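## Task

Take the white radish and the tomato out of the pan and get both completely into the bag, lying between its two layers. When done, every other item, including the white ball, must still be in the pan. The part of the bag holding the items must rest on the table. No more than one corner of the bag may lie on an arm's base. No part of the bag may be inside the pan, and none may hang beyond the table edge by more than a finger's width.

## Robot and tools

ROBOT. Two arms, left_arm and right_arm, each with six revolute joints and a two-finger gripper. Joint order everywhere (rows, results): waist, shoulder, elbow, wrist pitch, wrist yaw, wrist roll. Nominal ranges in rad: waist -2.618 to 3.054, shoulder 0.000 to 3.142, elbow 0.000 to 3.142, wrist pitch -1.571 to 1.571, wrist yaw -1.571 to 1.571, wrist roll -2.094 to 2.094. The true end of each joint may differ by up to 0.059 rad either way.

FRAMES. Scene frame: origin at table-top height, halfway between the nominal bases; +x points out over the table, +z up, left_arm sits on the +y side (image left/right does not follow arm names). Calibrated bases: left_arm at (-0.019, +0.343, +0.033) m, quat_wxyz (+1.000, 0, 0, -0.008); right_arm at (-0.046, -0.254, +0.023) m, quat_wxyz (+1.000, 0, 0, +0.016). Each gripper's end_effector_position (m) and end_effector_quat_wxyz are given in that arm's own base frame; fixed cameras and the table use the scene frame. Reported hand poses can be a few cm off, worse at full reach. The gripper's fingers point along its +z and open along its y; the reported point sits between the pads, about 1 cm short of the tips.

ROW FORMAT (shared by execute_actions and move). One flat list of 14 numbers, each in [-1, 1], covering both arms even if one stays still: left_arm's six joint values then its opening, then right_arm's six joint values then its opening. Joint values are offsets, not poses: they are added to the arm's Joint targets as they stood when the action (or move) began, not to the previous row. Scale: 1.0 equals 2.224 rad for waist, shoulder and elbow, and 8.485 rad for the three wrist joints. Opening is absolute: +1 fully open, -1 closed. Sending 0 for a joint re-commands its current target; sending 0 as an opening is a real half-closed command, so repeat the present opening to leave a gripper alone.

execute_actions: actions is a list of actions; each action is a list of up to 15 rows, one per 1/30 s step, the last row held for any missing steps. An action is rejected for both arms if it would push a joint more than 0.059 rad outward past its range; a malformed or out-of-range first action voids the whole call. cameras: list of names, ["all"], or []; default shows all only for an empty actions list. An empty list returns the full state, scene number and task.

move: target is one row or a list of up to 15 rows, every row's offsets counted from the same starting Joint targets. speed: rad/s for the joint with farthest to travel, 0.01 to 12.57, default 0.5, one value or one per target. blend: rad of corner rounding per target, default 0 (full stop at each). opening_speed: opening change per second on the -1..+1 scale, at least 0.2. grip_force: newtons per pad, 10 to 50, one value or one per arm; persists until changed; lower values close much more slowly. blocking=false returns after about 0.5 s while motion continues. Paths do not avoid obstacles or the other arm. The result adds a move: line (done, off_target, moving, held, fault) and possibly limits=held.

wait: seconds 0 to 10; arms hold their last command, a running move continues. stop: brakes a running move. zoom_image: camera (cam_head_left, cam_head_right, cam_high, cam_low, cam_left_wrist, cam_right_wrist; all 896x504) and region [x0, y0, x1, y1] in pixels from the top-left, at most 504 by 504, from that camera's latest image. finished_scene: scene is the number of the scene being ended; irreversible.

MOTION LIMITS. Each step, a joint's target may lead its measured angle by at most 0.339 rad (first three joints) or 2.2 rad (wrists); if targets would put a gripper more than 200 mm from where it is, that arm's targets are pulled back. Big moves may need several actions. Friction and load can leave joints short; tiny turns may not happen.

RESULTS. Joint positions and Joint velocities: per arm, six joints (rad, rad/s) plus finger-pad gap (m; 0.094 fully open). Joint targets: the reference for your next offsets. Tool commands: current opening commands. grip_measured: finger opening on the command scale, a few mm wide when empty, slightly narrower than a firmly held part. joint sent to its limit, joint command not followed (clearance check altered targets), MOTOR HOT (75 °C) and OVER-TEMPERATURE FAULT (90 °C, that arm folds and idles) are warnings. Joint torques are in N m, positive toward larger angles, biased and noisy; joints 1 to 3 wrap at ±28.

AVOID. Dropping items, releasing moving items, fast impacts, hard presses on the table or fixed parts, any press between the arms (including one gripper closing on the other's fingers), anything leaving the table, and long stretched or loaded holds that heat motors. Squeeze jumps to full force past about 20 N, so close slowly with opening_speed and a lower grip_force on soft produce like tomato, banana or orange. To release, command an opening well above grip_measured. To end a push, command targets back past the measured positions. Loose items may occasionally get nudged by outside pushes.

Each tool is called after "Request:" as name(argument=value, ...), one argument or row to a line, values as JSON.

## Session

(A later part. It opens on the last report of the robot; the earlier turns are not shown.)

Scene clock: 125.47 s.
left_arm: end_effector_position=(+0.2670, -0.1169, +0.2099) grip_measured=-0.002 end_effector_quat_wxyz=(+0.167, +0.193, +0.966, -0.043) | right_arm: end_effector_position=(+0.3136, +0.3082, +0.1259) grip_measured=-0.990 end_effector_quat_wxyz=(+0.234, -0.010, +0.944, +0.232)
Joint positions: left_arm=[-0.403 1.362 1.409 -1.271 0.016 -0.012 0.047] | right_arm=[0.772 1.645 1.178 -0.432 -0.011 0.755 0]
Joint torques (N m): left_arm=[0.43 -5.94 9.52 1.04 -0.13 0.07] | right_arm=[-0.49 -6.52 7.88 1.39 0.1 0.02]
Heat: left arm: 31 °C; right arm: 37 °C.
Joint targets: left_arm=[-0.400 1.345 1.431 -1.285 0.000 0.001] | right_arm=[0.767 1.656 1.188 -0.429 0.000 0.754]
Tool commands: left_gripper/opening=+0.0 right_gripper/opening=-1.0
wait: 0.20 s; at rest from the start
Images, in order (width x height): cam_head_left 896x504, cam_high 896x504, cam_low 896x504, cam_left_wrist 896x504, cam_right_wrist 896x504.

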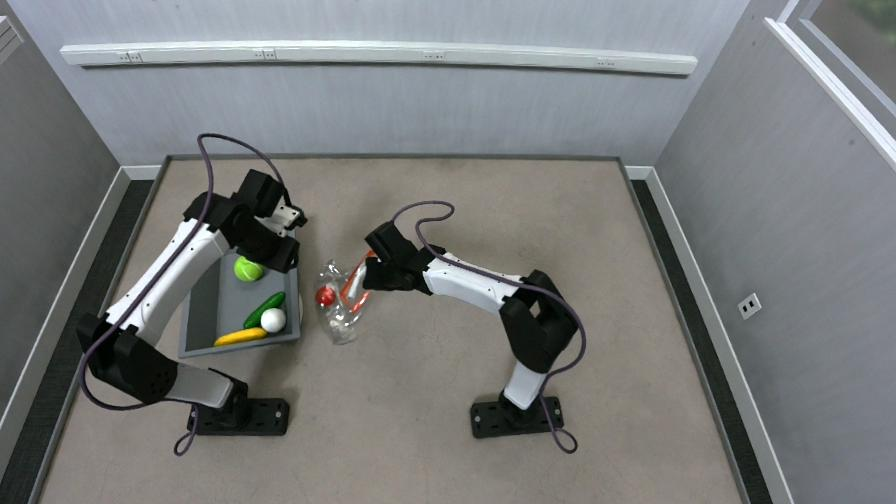

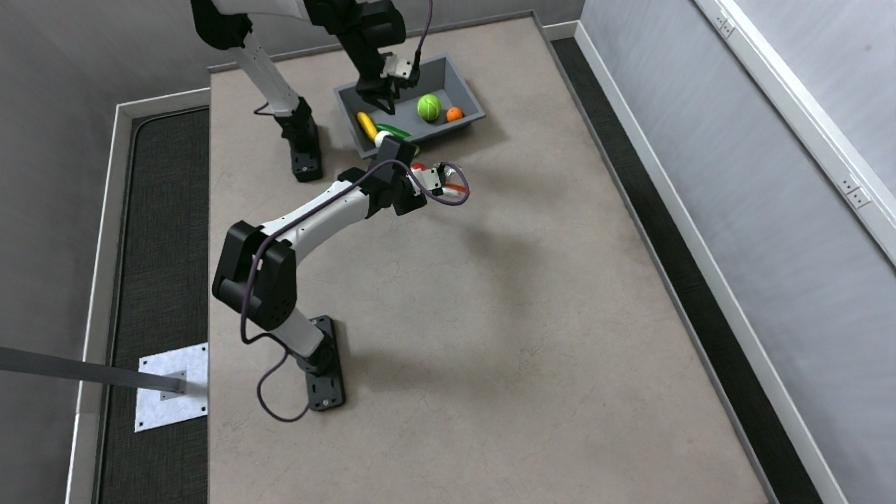

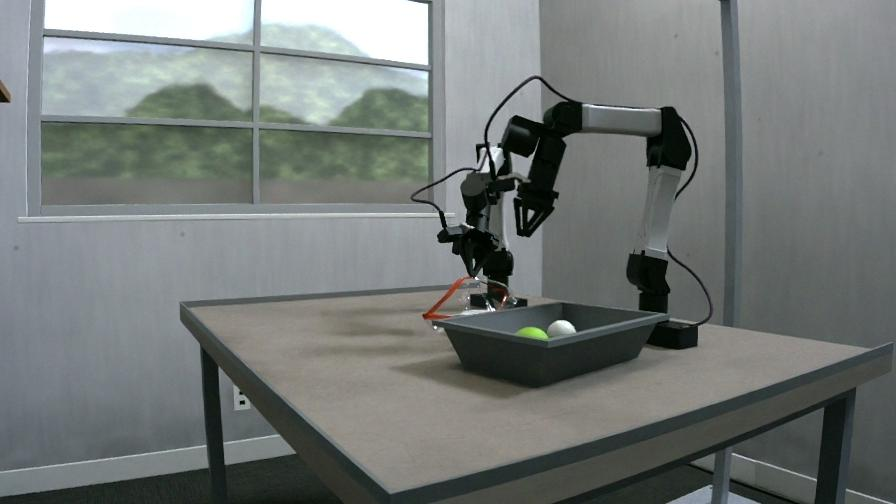

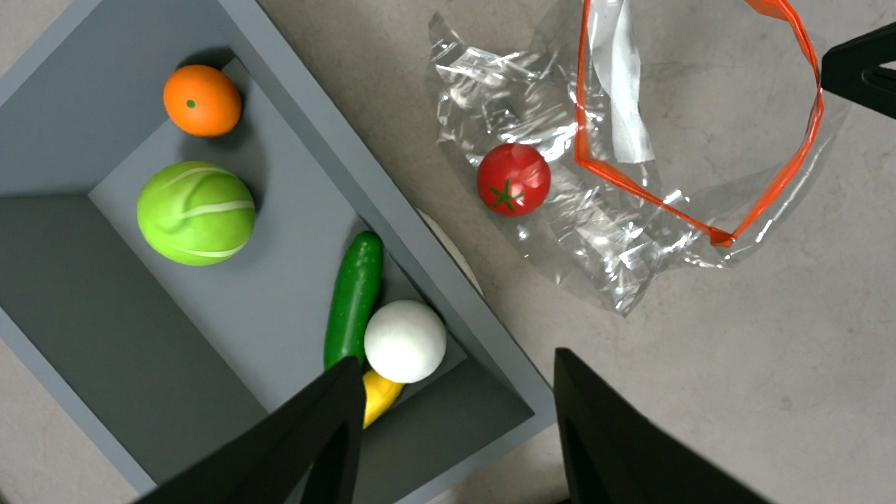

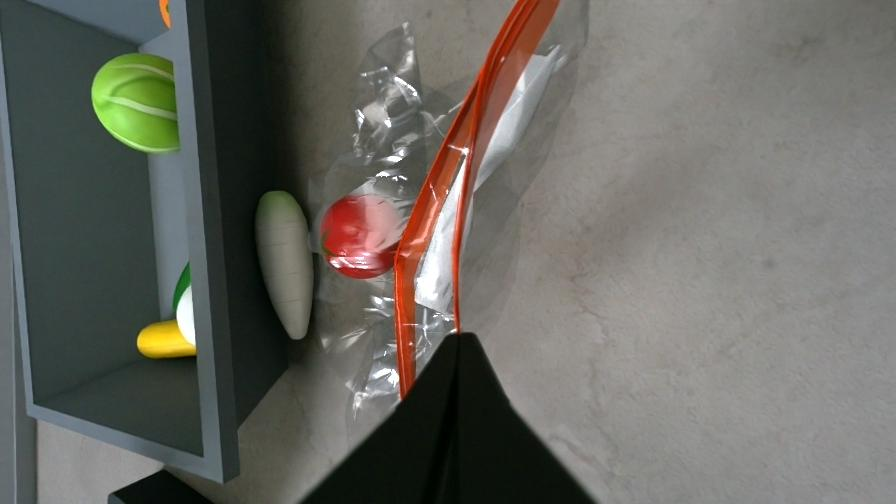

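Request:
move(
  target=[
    [0.3041,0.1113,-0.0582,0.0108,0,0,-1,0,0,0,0,0,0,-1],
    [0.3041,0.1704,-0.2152,0.0675,0,0,-1,0,0,0,0,0,0,-1],
    [0.4363,0.2428,-0.1231,0.0623,0,0,-1,0,0,0,0,0,0,-1],
    [0.4047,0.1113,-0.0582,0.0108,0,0,-1,0,0,0,0,0,0,-1],
    [0,0,0,0,0,0,0,0,0,0,0,0,0,-1],
  ],
  speed=[0.9,0.6,0.2,0.6,0.9],
  blend=[0.05,0.02,0,0.05,0],
  cameras=["all"],
)

Scene clock: 133.53 s.
left_arm: end_effector_position=(+0.2685, -0.1133, +0.2128) grip_measured=-0.002 end_effector_quat_wxyz=(+0.173, +0.189, +0.966, -0.039) | right_arm: end_effector_position=(+0.3136, +0.3081, +0.1258) grip_measured=-0.990 end_effector_quat_wxyz=(+0.234, -0.010, +0.944, +0.232)
Joint positions: left_arm=[-0.395 1.356 1.413 -1.271 0.006 -0.01 0.047] | right_arm=[0.772 1.645 1.178 -0.432 -0.011 0.755 0]
Joint torques (N m): left_arm=[-0.09 -5.3 9.17 1.06 -0.05 0.06] | right_arm=[-0.49 -6.52 7.9 1.38 0.11 0.02]
Heat: left arm: 32 °C; right arm: 37 °C.
Joint targets: left_arm=[-0.399 1.345 1.431 -1.285 0.000 0.001] | right_arm=[0.767 1.656 1.188 -0.430 0.000 0.754]
move: done

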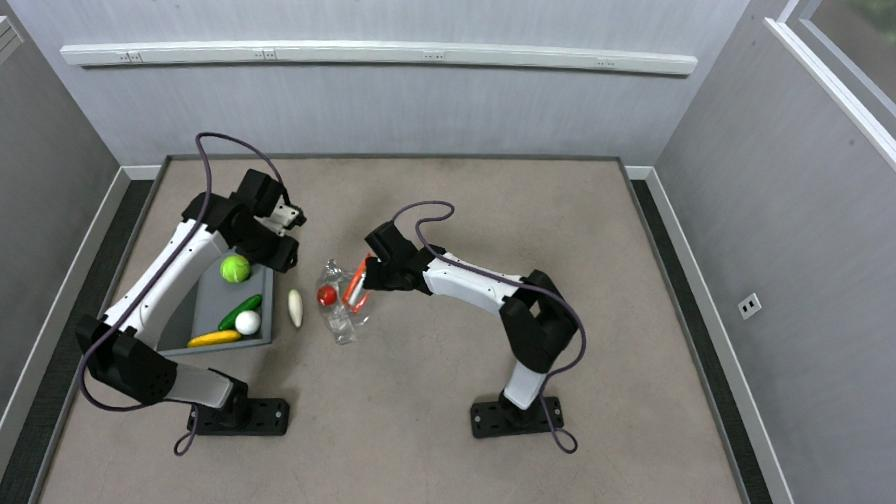

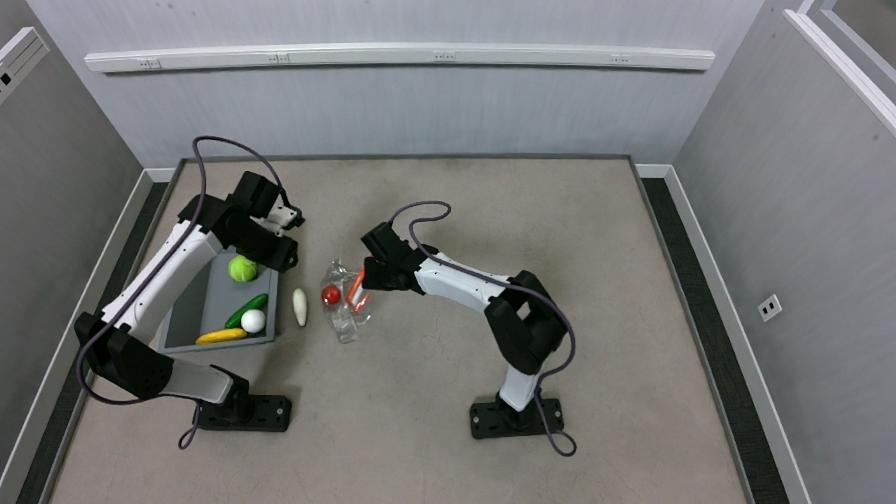

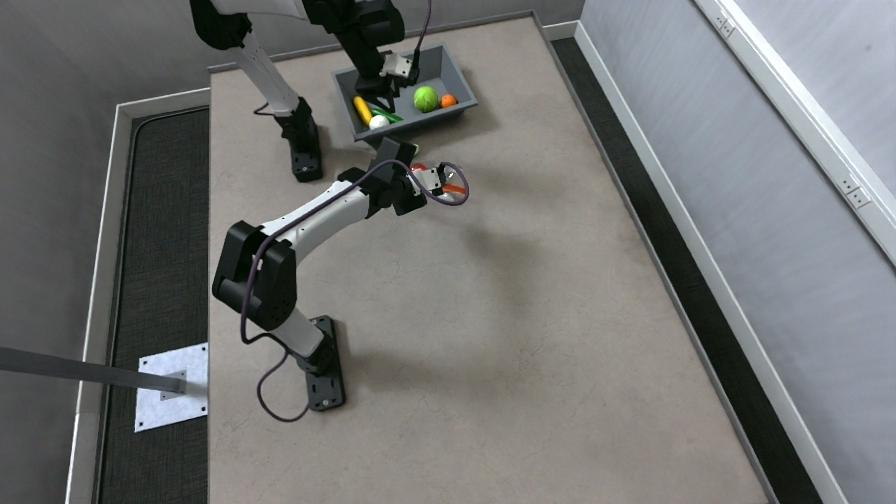

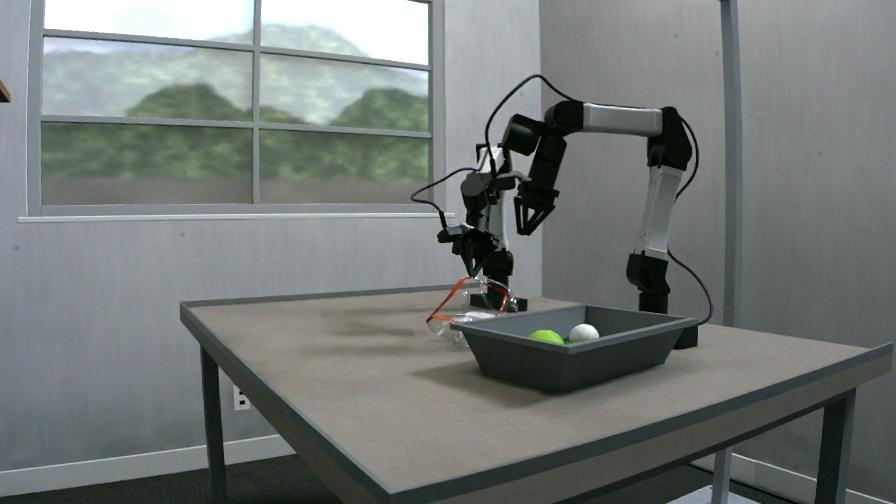

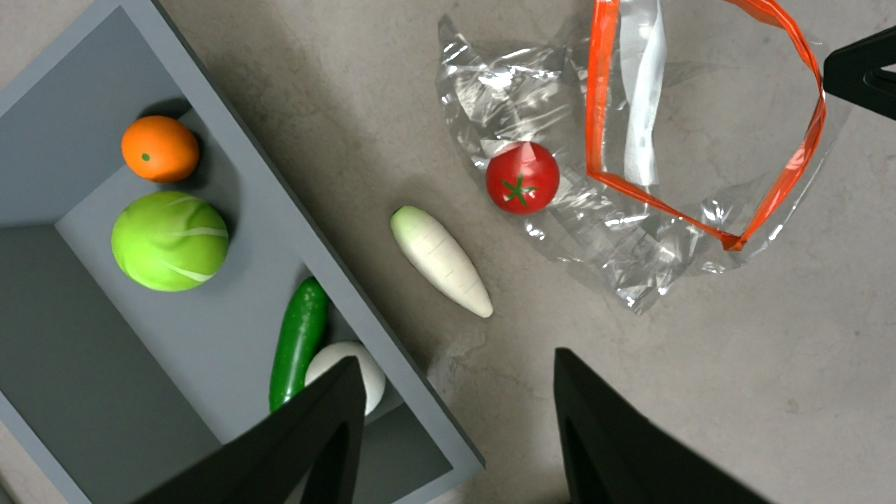

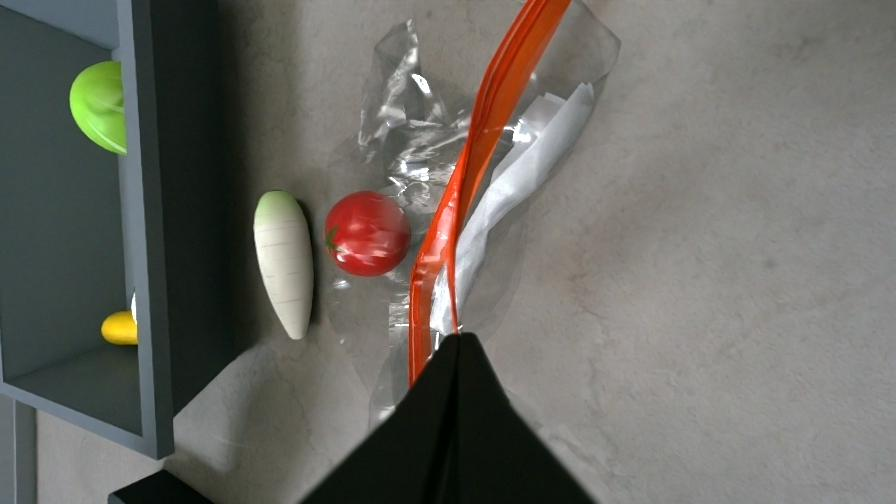

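Request:
move(
  target=[
    [0.0202,0.0890,-0.1507,0.0190,0,-0.0760,-0.05,0,0,0,0,0,0,-1],
  ],
  speed=0.7,
  cameras=["cam_left_wrist"],
)

Scene clock: 137.73 s.
left_arm: end_effector_position=(+0.2425, -0.0927, +0.0817) grip_measured=-0.048 end_effector_quat_wxyz=(+0.001, -0.135, +0.991, -0.004) | right_arm: end_effector_position=(+0.3136, +0.3081, +0.1258) grip_measured=-0.990 end_effector_quat_wxyz=(+0.234, -0.010, +0.944, +0.232)
Joint positions: left_arm=[-0.361 1.534 1.104 -1.134 0.006 -0.631 0.045] | right_arm=[0.772 1.645 1.178 -0.432 -0.011 0.755 0]
Joint torques (N m): left_arm=[0.69 -5.01 6.11 0.55 -0.1 -0.21] | right_arm=[-0.49 -6.53 7.9 1.38 0.1 0.02]
Heat: left arm: 32 °C; right arm: 36 °C.
Joint targets: left_arm=[-0.355 1.543 1.096 -1.124 0.000 -0.644] | right_arm=[0.767 1.656 1.188 -0.430 0.000 0.754]
move: done
Images, in order (width x height): cam_left_wrist 896x504.

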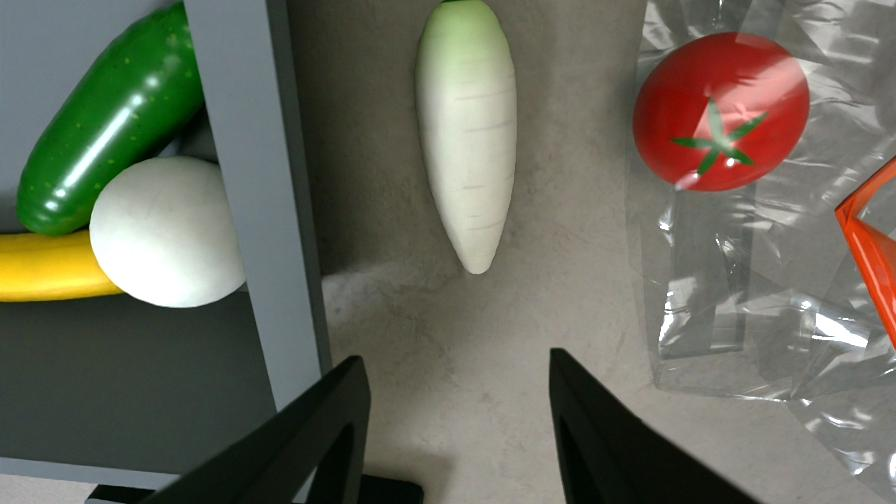

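Request:
move(
  target=[
    [-0.0607,0.1096,0.1050,-0.0172,-0.0194,-0.0184,-0.05,0,0,0,0,0,0,-1],
    [-0.0398,0.1510,-0.0136,0.0257,-0.0203,-0.0150,-0.05,0,0,0,0,0,0,-1],
  ],
  speed=[0.5,0.3],
  blend=0.02,
  cameras=["cam_left_wrist","cam_right_wrist","cam_low","cam_high"],
)

Scene clock: 141.47 s.
left_arm: end_effector_position=(+0.2621, -0.0964, -0.0092) grip_measured=-0.048 end_effector_quat_wxyz=(-0.011, -0.158, +0.982, +0.103) | right_arm: end_effector_position=(+0.3136, +0.3081, +0.1258) grip_measured=-0.990 end_effector_quat_wxyz=(+0.234, -0.010, +0.944, +0.232)
Joint positions: left_arm=[-0.45 1.864 1.074 -0.917 -0.157 -0.779 0.045] | right_arm=[0.772 1.645 1.178 -0.432 -0.011 0.755 0]
Joint torques (N m): left_arm=[0.68 -6.52 4.86 0.2 -0.28 0.02] | right_arm=[-0.49 -6.5 7.9 1.38 0.11 0.02]
Heat: left arm: 32 °C; right arm: 36 °C.
Joint targets: left_arm=[-0.443 1.879 1.066 -0.906 -0.172 -0.771] | right_arm=[0.767 1.656 1.188 -0.430 0.000 0.754]
move: done
Images, in order (width x height): cam_high 896x504, cam_low 896x504, cam_left_wrist 896x504, cam_right_wrist 896x504.

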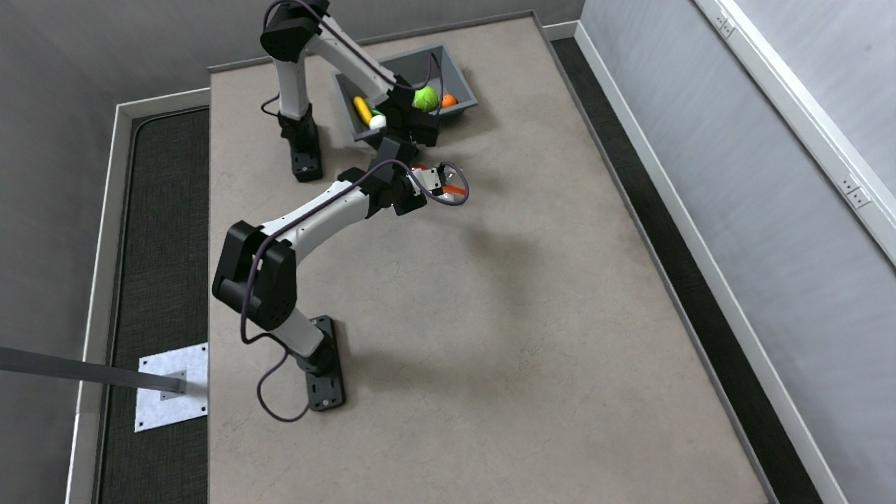

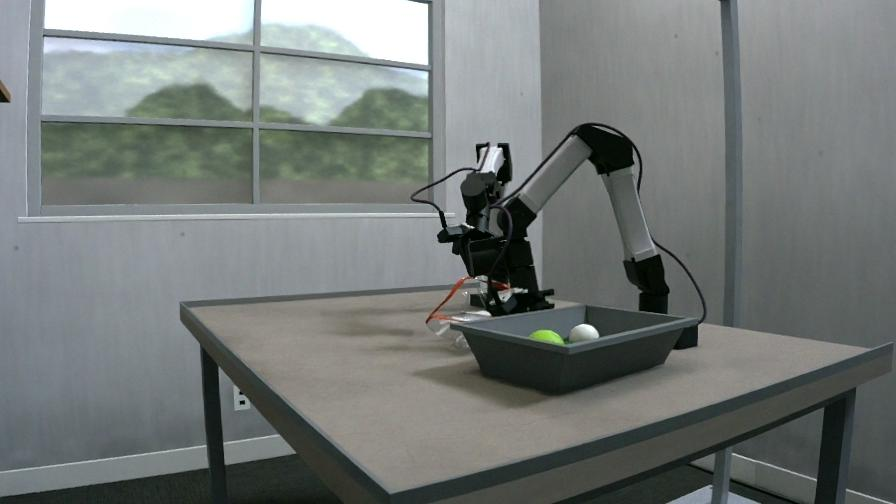

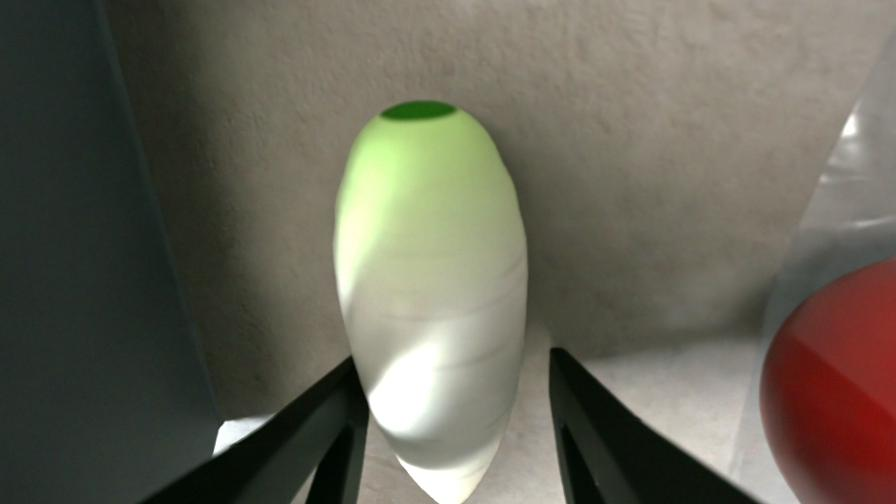

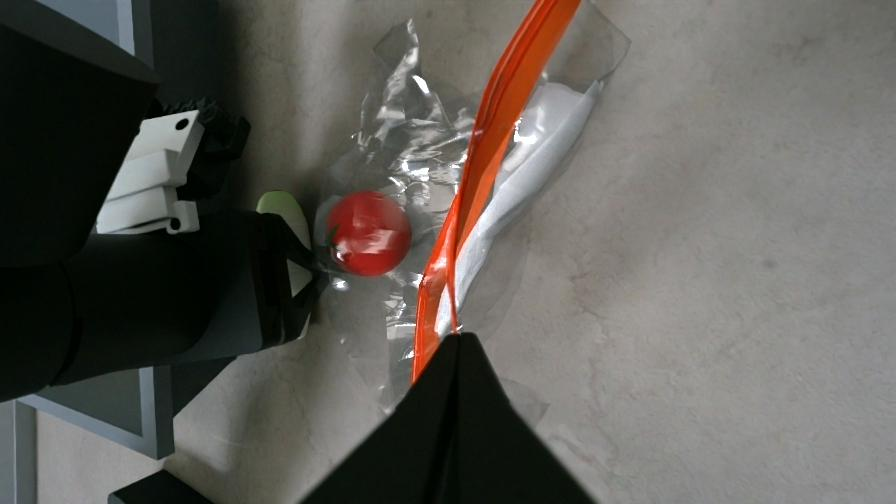

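Request:
move(
  target=[
    [0.0157,0.0174,0.0240,-0.0017,0,0,-0.05,0,0,0,0,0,0,-1],
    [0.0157,0.0174,0.0240,-0.0017,0,0,-0.38,0,0,0,0,0,0,-1],
    [-0.0076,-0.0279,0.1410,-0.0429,0.0008,-0.0035,-0.38,0,0,0,0,0,0,-1],
    [0.0390,-0.1041,0.0890,-0.0087,0.0774,0.0414,-0.38,0,0,0,0,0,0,-1],
  ],
  speed=[0.3,0.3,0.4,0.5],
  blend=[0,0,0.05,0],
  opening_speed=0.6,
  grip_force=[25,50],
  cameras=["all"],
)

Scene clock: 147.20 s.
left_arm: end_effector_position=(+0.2884, -0.1934, +0.1120) grip_measured=-0.324 end_effector_quat_wxyz=(-0.006, -0.013, +0.969, -0.248) | right_arm: end_effector_position=(+0.3136, +0.3081, +0.1258) grip_measured=-0.990 end_effector_quat_wxyz=(+0.234, -0.010, +0.944, +0.232)
Joint positions: left_arm=[-0.363 1.671 1.276 -0.989 0.468 -0.433 0.032] | right_arm=[0.772 1.645 1.178 -0.432 -0.011 0.755 0]
Joint torques (N m): left_arm=[0.72 -9.13 6 0.94 0.4 0.1] | right_arm=[-0.49 -6.53 7.9 1.38 0.11 0.01]
Heat: left arm: 32 °C; right arm: 36 °C.
Joint targets: left_arm=[-0.356 1.648 1.263 -0.980 0.484 -0.420] | right_arm=[0.767 1.656 1.188 -0.430 0.000 0.754]
grip_force (N): 25, 50
move: done

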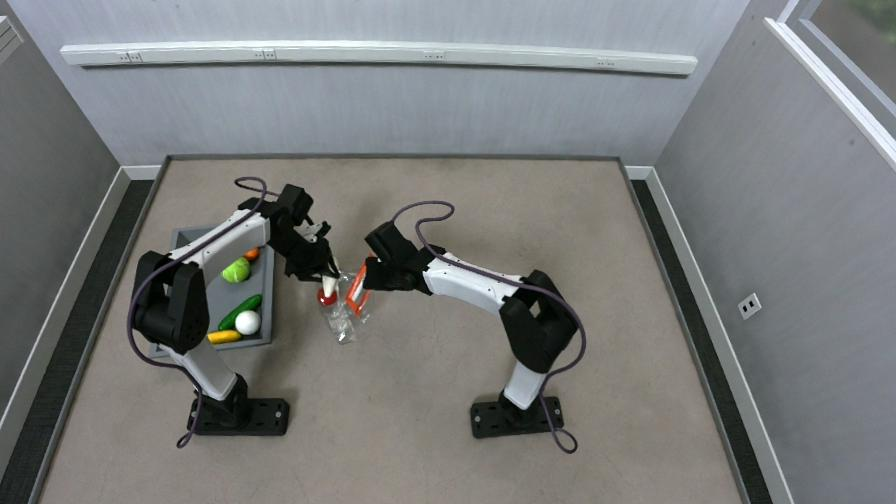

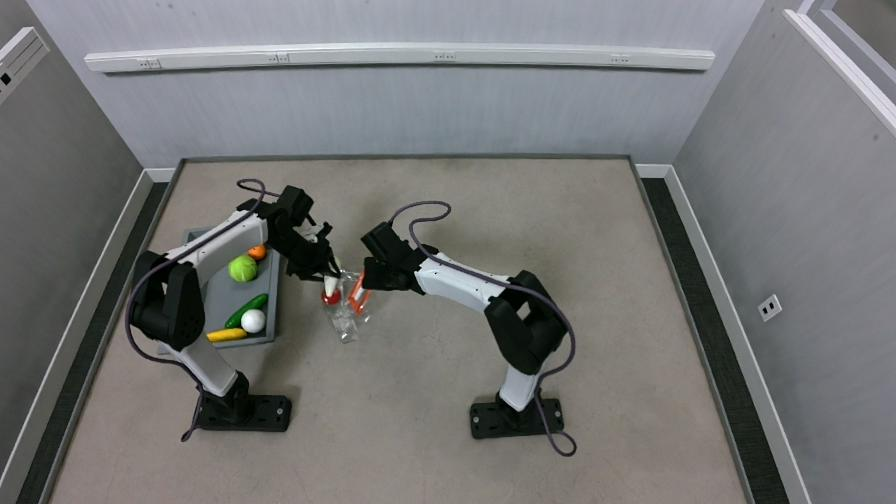

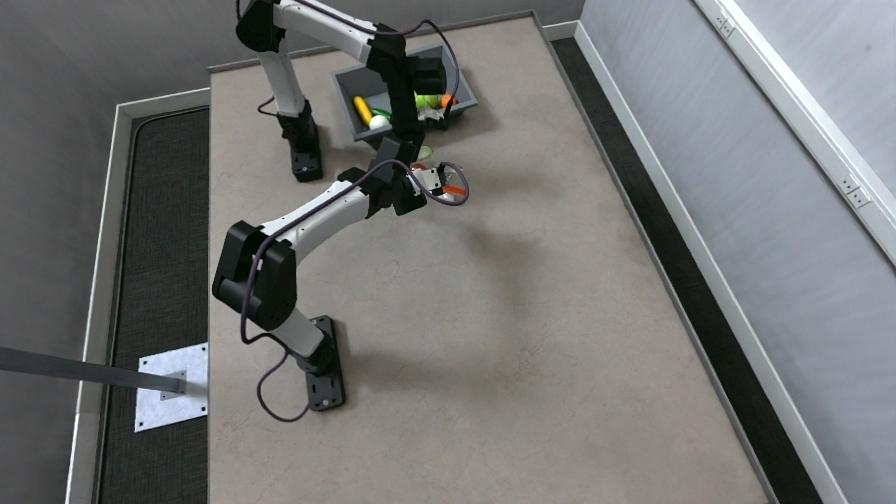

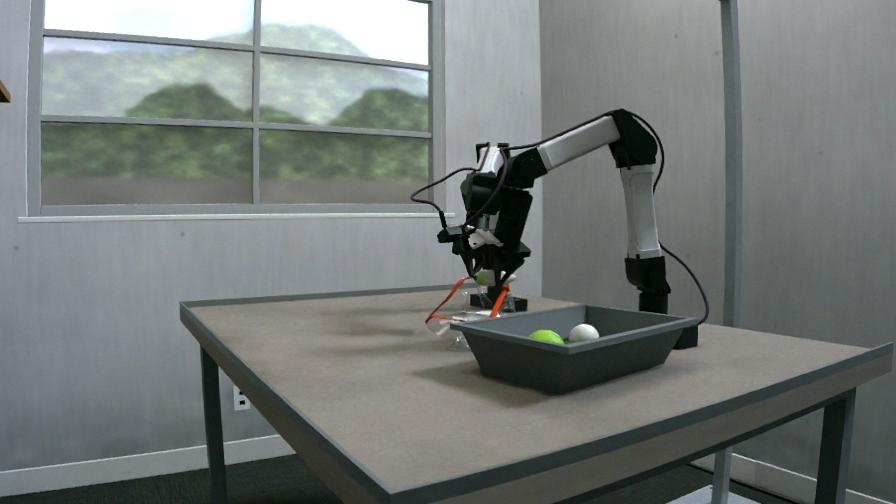

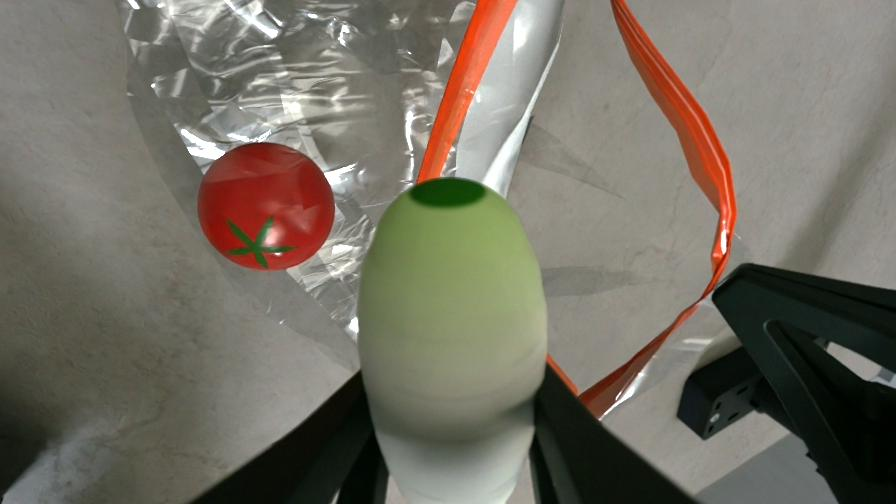

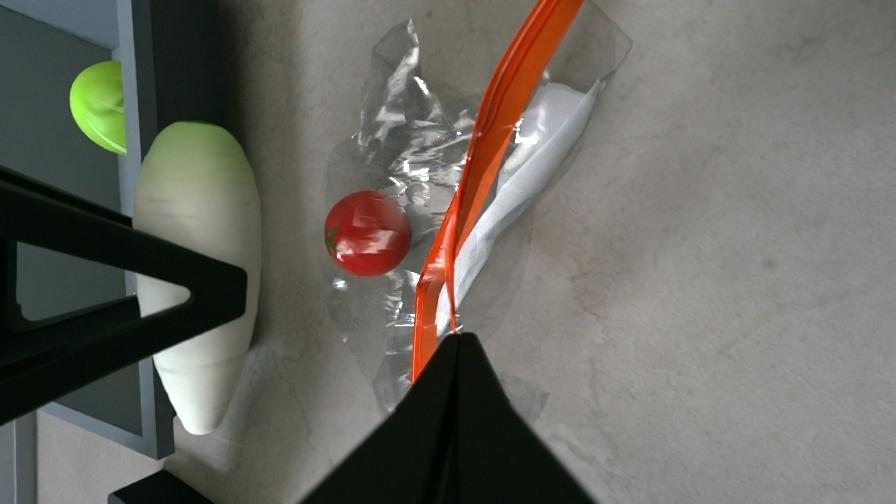

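Request:
move(
  target=[0,0,0,0,0,0.0236,-0.38,-0.0232,-0.0612,-0.0193,-0.0047,0,0,-1],
  speed=0.3,
  cameras=["cam_left_wrist","cam_right_wrist","cam_low","cam_head_left"],
)

Request:
zoom_image(
  camera="cam_low",
  region=[400, 240, 560, 350],
)

Scene clock: 149.63 s.
left_arm: end_effector_position=(+0.2884, -0.1936, +0.1121) grip_measured=-0.324 end_effector_quat_wxyz=(+0.019, +0.084, +0.965, -0.248) | right_arm: end_effector_position=(+0.3168, +0.2807, +0.1463) grip_measured=-0.990 end_effector_quat_wxyz=(+0.249, +0.014, +0.940, +0.233)
Joint positions: left_arm=[-0.363 1.671 1.276 -0.989 0.469 -0.233 0.032] | right_arm=[0.721 1.554 1.151 -0.472 -0.01 0.755 0]
Joint torques (N m): left_arm=[0.73 -9.16 6.04 0.94 0.41 0.11] | right_arm=[-0.49 -9.73 6.45 1.39 0.1 0.02]
Heat: left arm: 32 °C; right arm: 36 °C.
Joint targets: left_arm=[-0.356 1.648 1.263 -0.980 0.484 -0.220] | right_arm=[0.715 1.520 1.145 -0.470 0.000 0.754]
grip_force (N): 25, 50
move: done
Images, in order (width x height): cam_head_left 896x504, cam_low 896x504, cam_left_wrist 896x504, cam_right_wrist 896x504.

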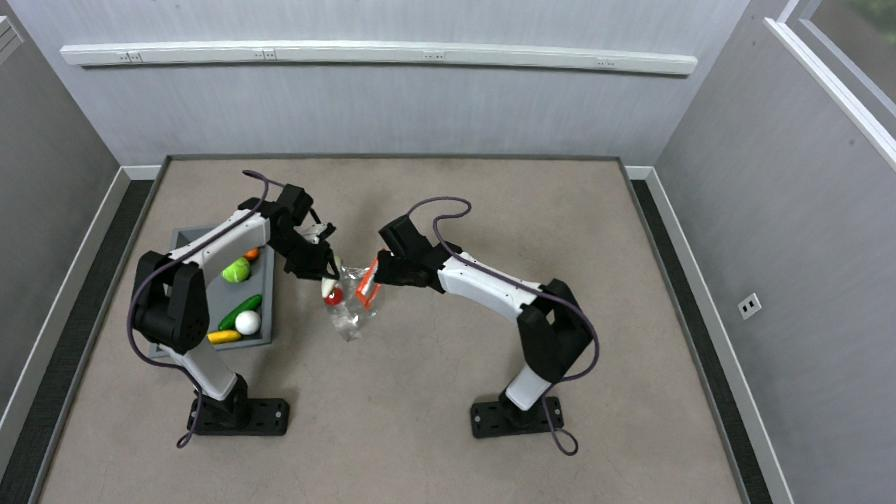

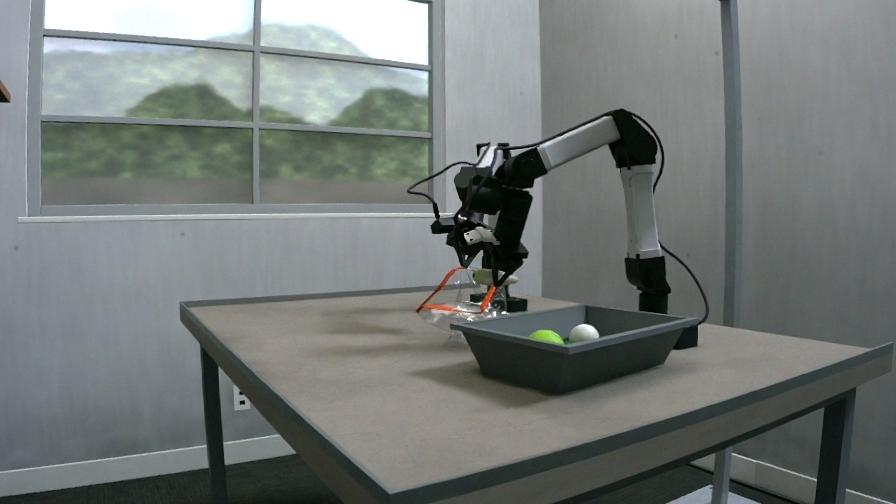

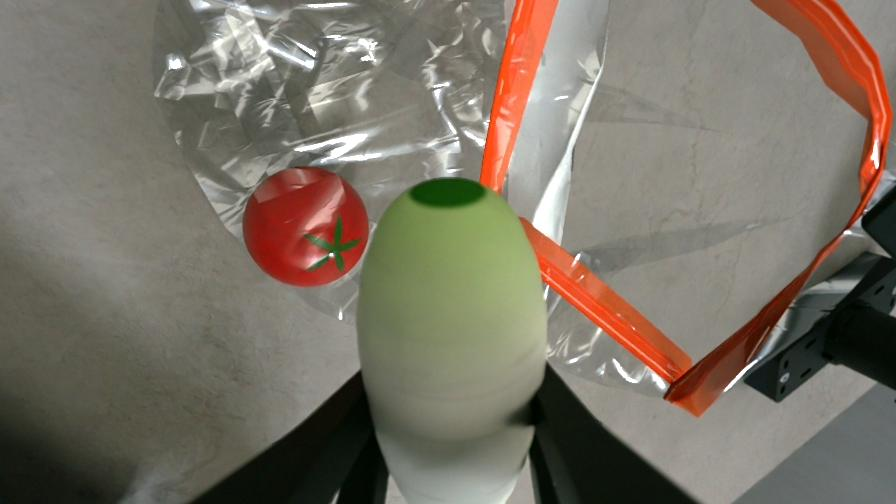

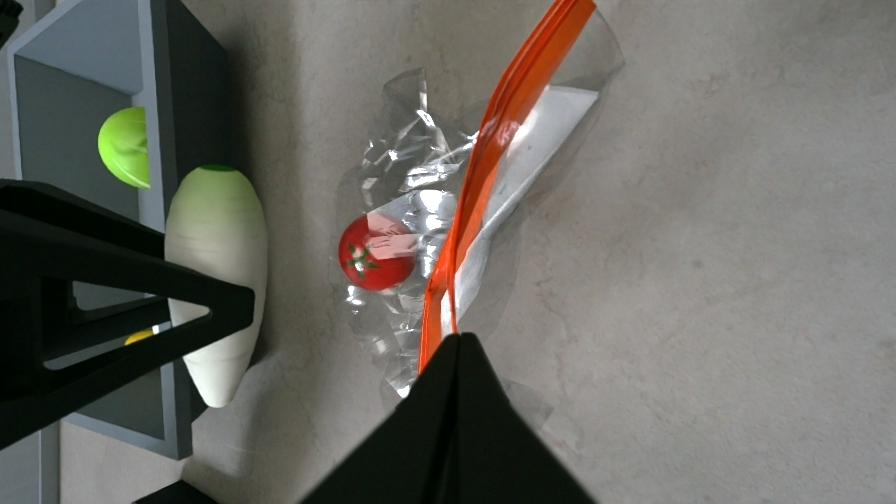

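Scaled by 3.150 from the camera's 896x504 image, which has a finer 1280x720 frame.

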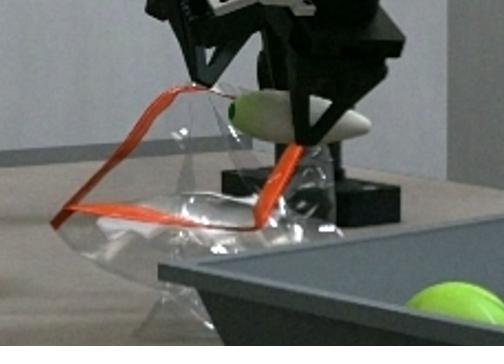

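Request:
move(
  target=[-0.0953,0.0996,-0.0405,0.0488,-0.0064,-0.0271,-0.38,0,0,0,0,0,0,-1],
  speed=0.35,
  cameras=["cam_left_wrist","cam_right_wrist","cam_low","cam_head_left","cam_high"],
)

Request:
zoom_image(
  camera="cam_low",
  region=[400, 240, 560, 350],
)

Request:
zoom_image(
  camera="cam_head_left",
  region=[300, 220, 420, 360],
)

Scene clock: 153.00 s.
left_arm: end_effector_position=(+0.2946, -0.2759, +0.0427) grip_measured=-0.324 end_effector_quat_wxyz=(+0.033, +0.097, +0.958, -0.267) | right_arm: end_effector_position=(+0.3167, +0.2806, +0.1461) grip_measured=-0.990 end_effector_quat_wxyz=(+0.249, +0.014, +0.940, +0.233)
Joint positions: left_arm=[-0.565 1.854 1.183 -0.575 0.447 -0.437 0.032] | right_arm=[0.721 1.554 1.151 -0.473 -0.01 0.755 0]
Joint torques (N m): left_arm=[0.02 -7.58 6.09 1.21 0.07 -0.11] | right_arm=[-0.5 -9.73 6.48 1.42 0.1 0.02]
Heat: left arm: 31 °C; right arm: 37 °C.
Joint targets: left_arm=[-0.568 1.869 1.173 -0.566 0.430 -0.450] | right_arm=[0.715 1.520 1.145 -0.470 0.000 0.754]
grip_force (N): 25, 50
move: done
Images, in order (width x height): cam_head_left 896x504, cam_high 896x504, cam_low 896x504, cam_left_wrist 896x504, cam_right_wrist 896x504.

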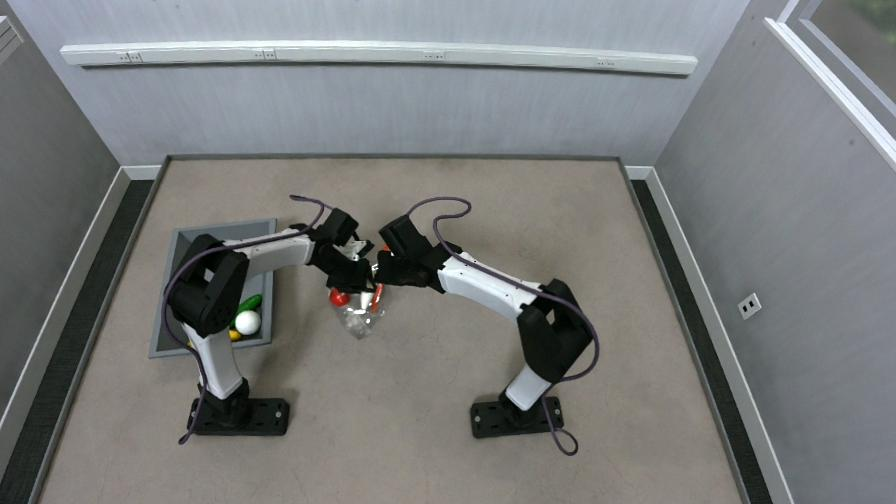

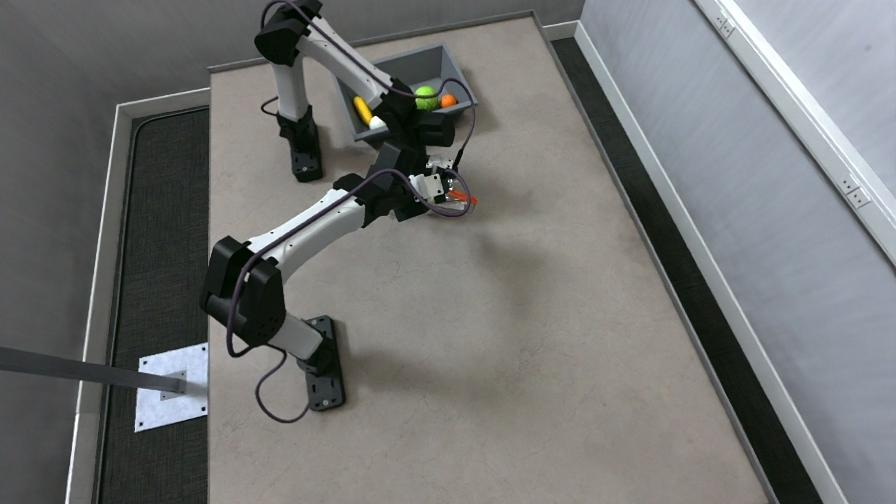

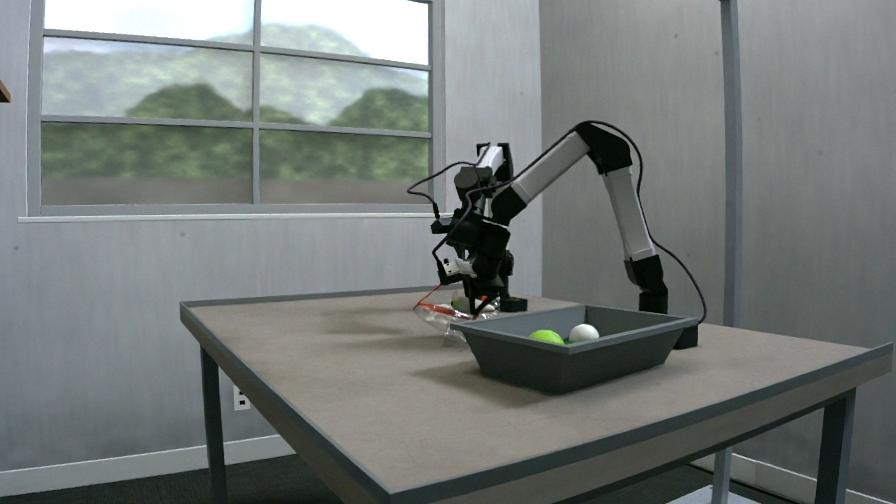

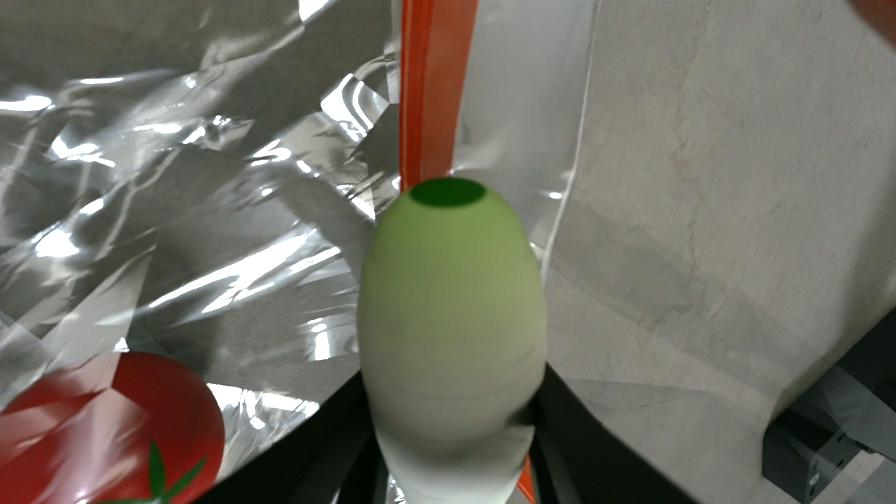

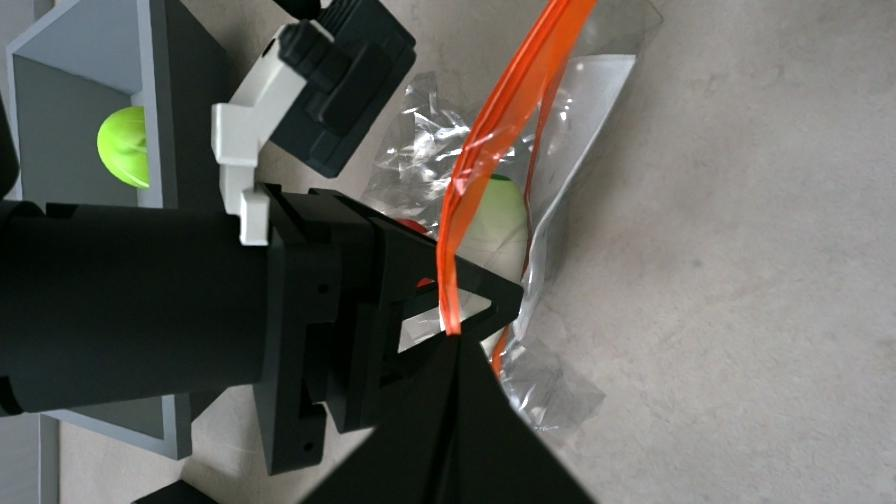

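Scaled by 3.150 from the camera's 896x504 image, which has a finer 1280x720 frame.

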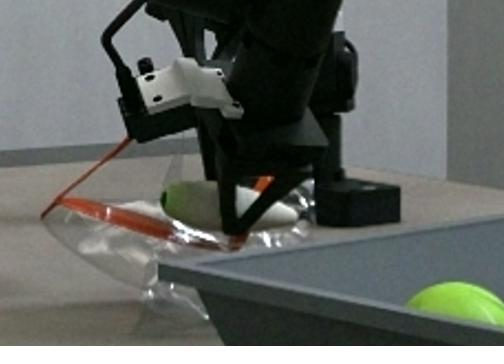

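Scaled by 3.600 from the camera's 896x504 image, which has a finer 1280x720 frame.

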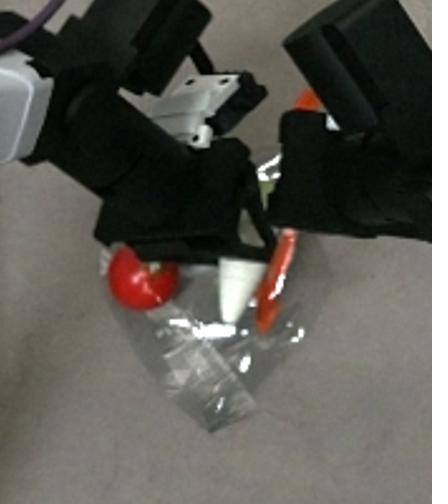

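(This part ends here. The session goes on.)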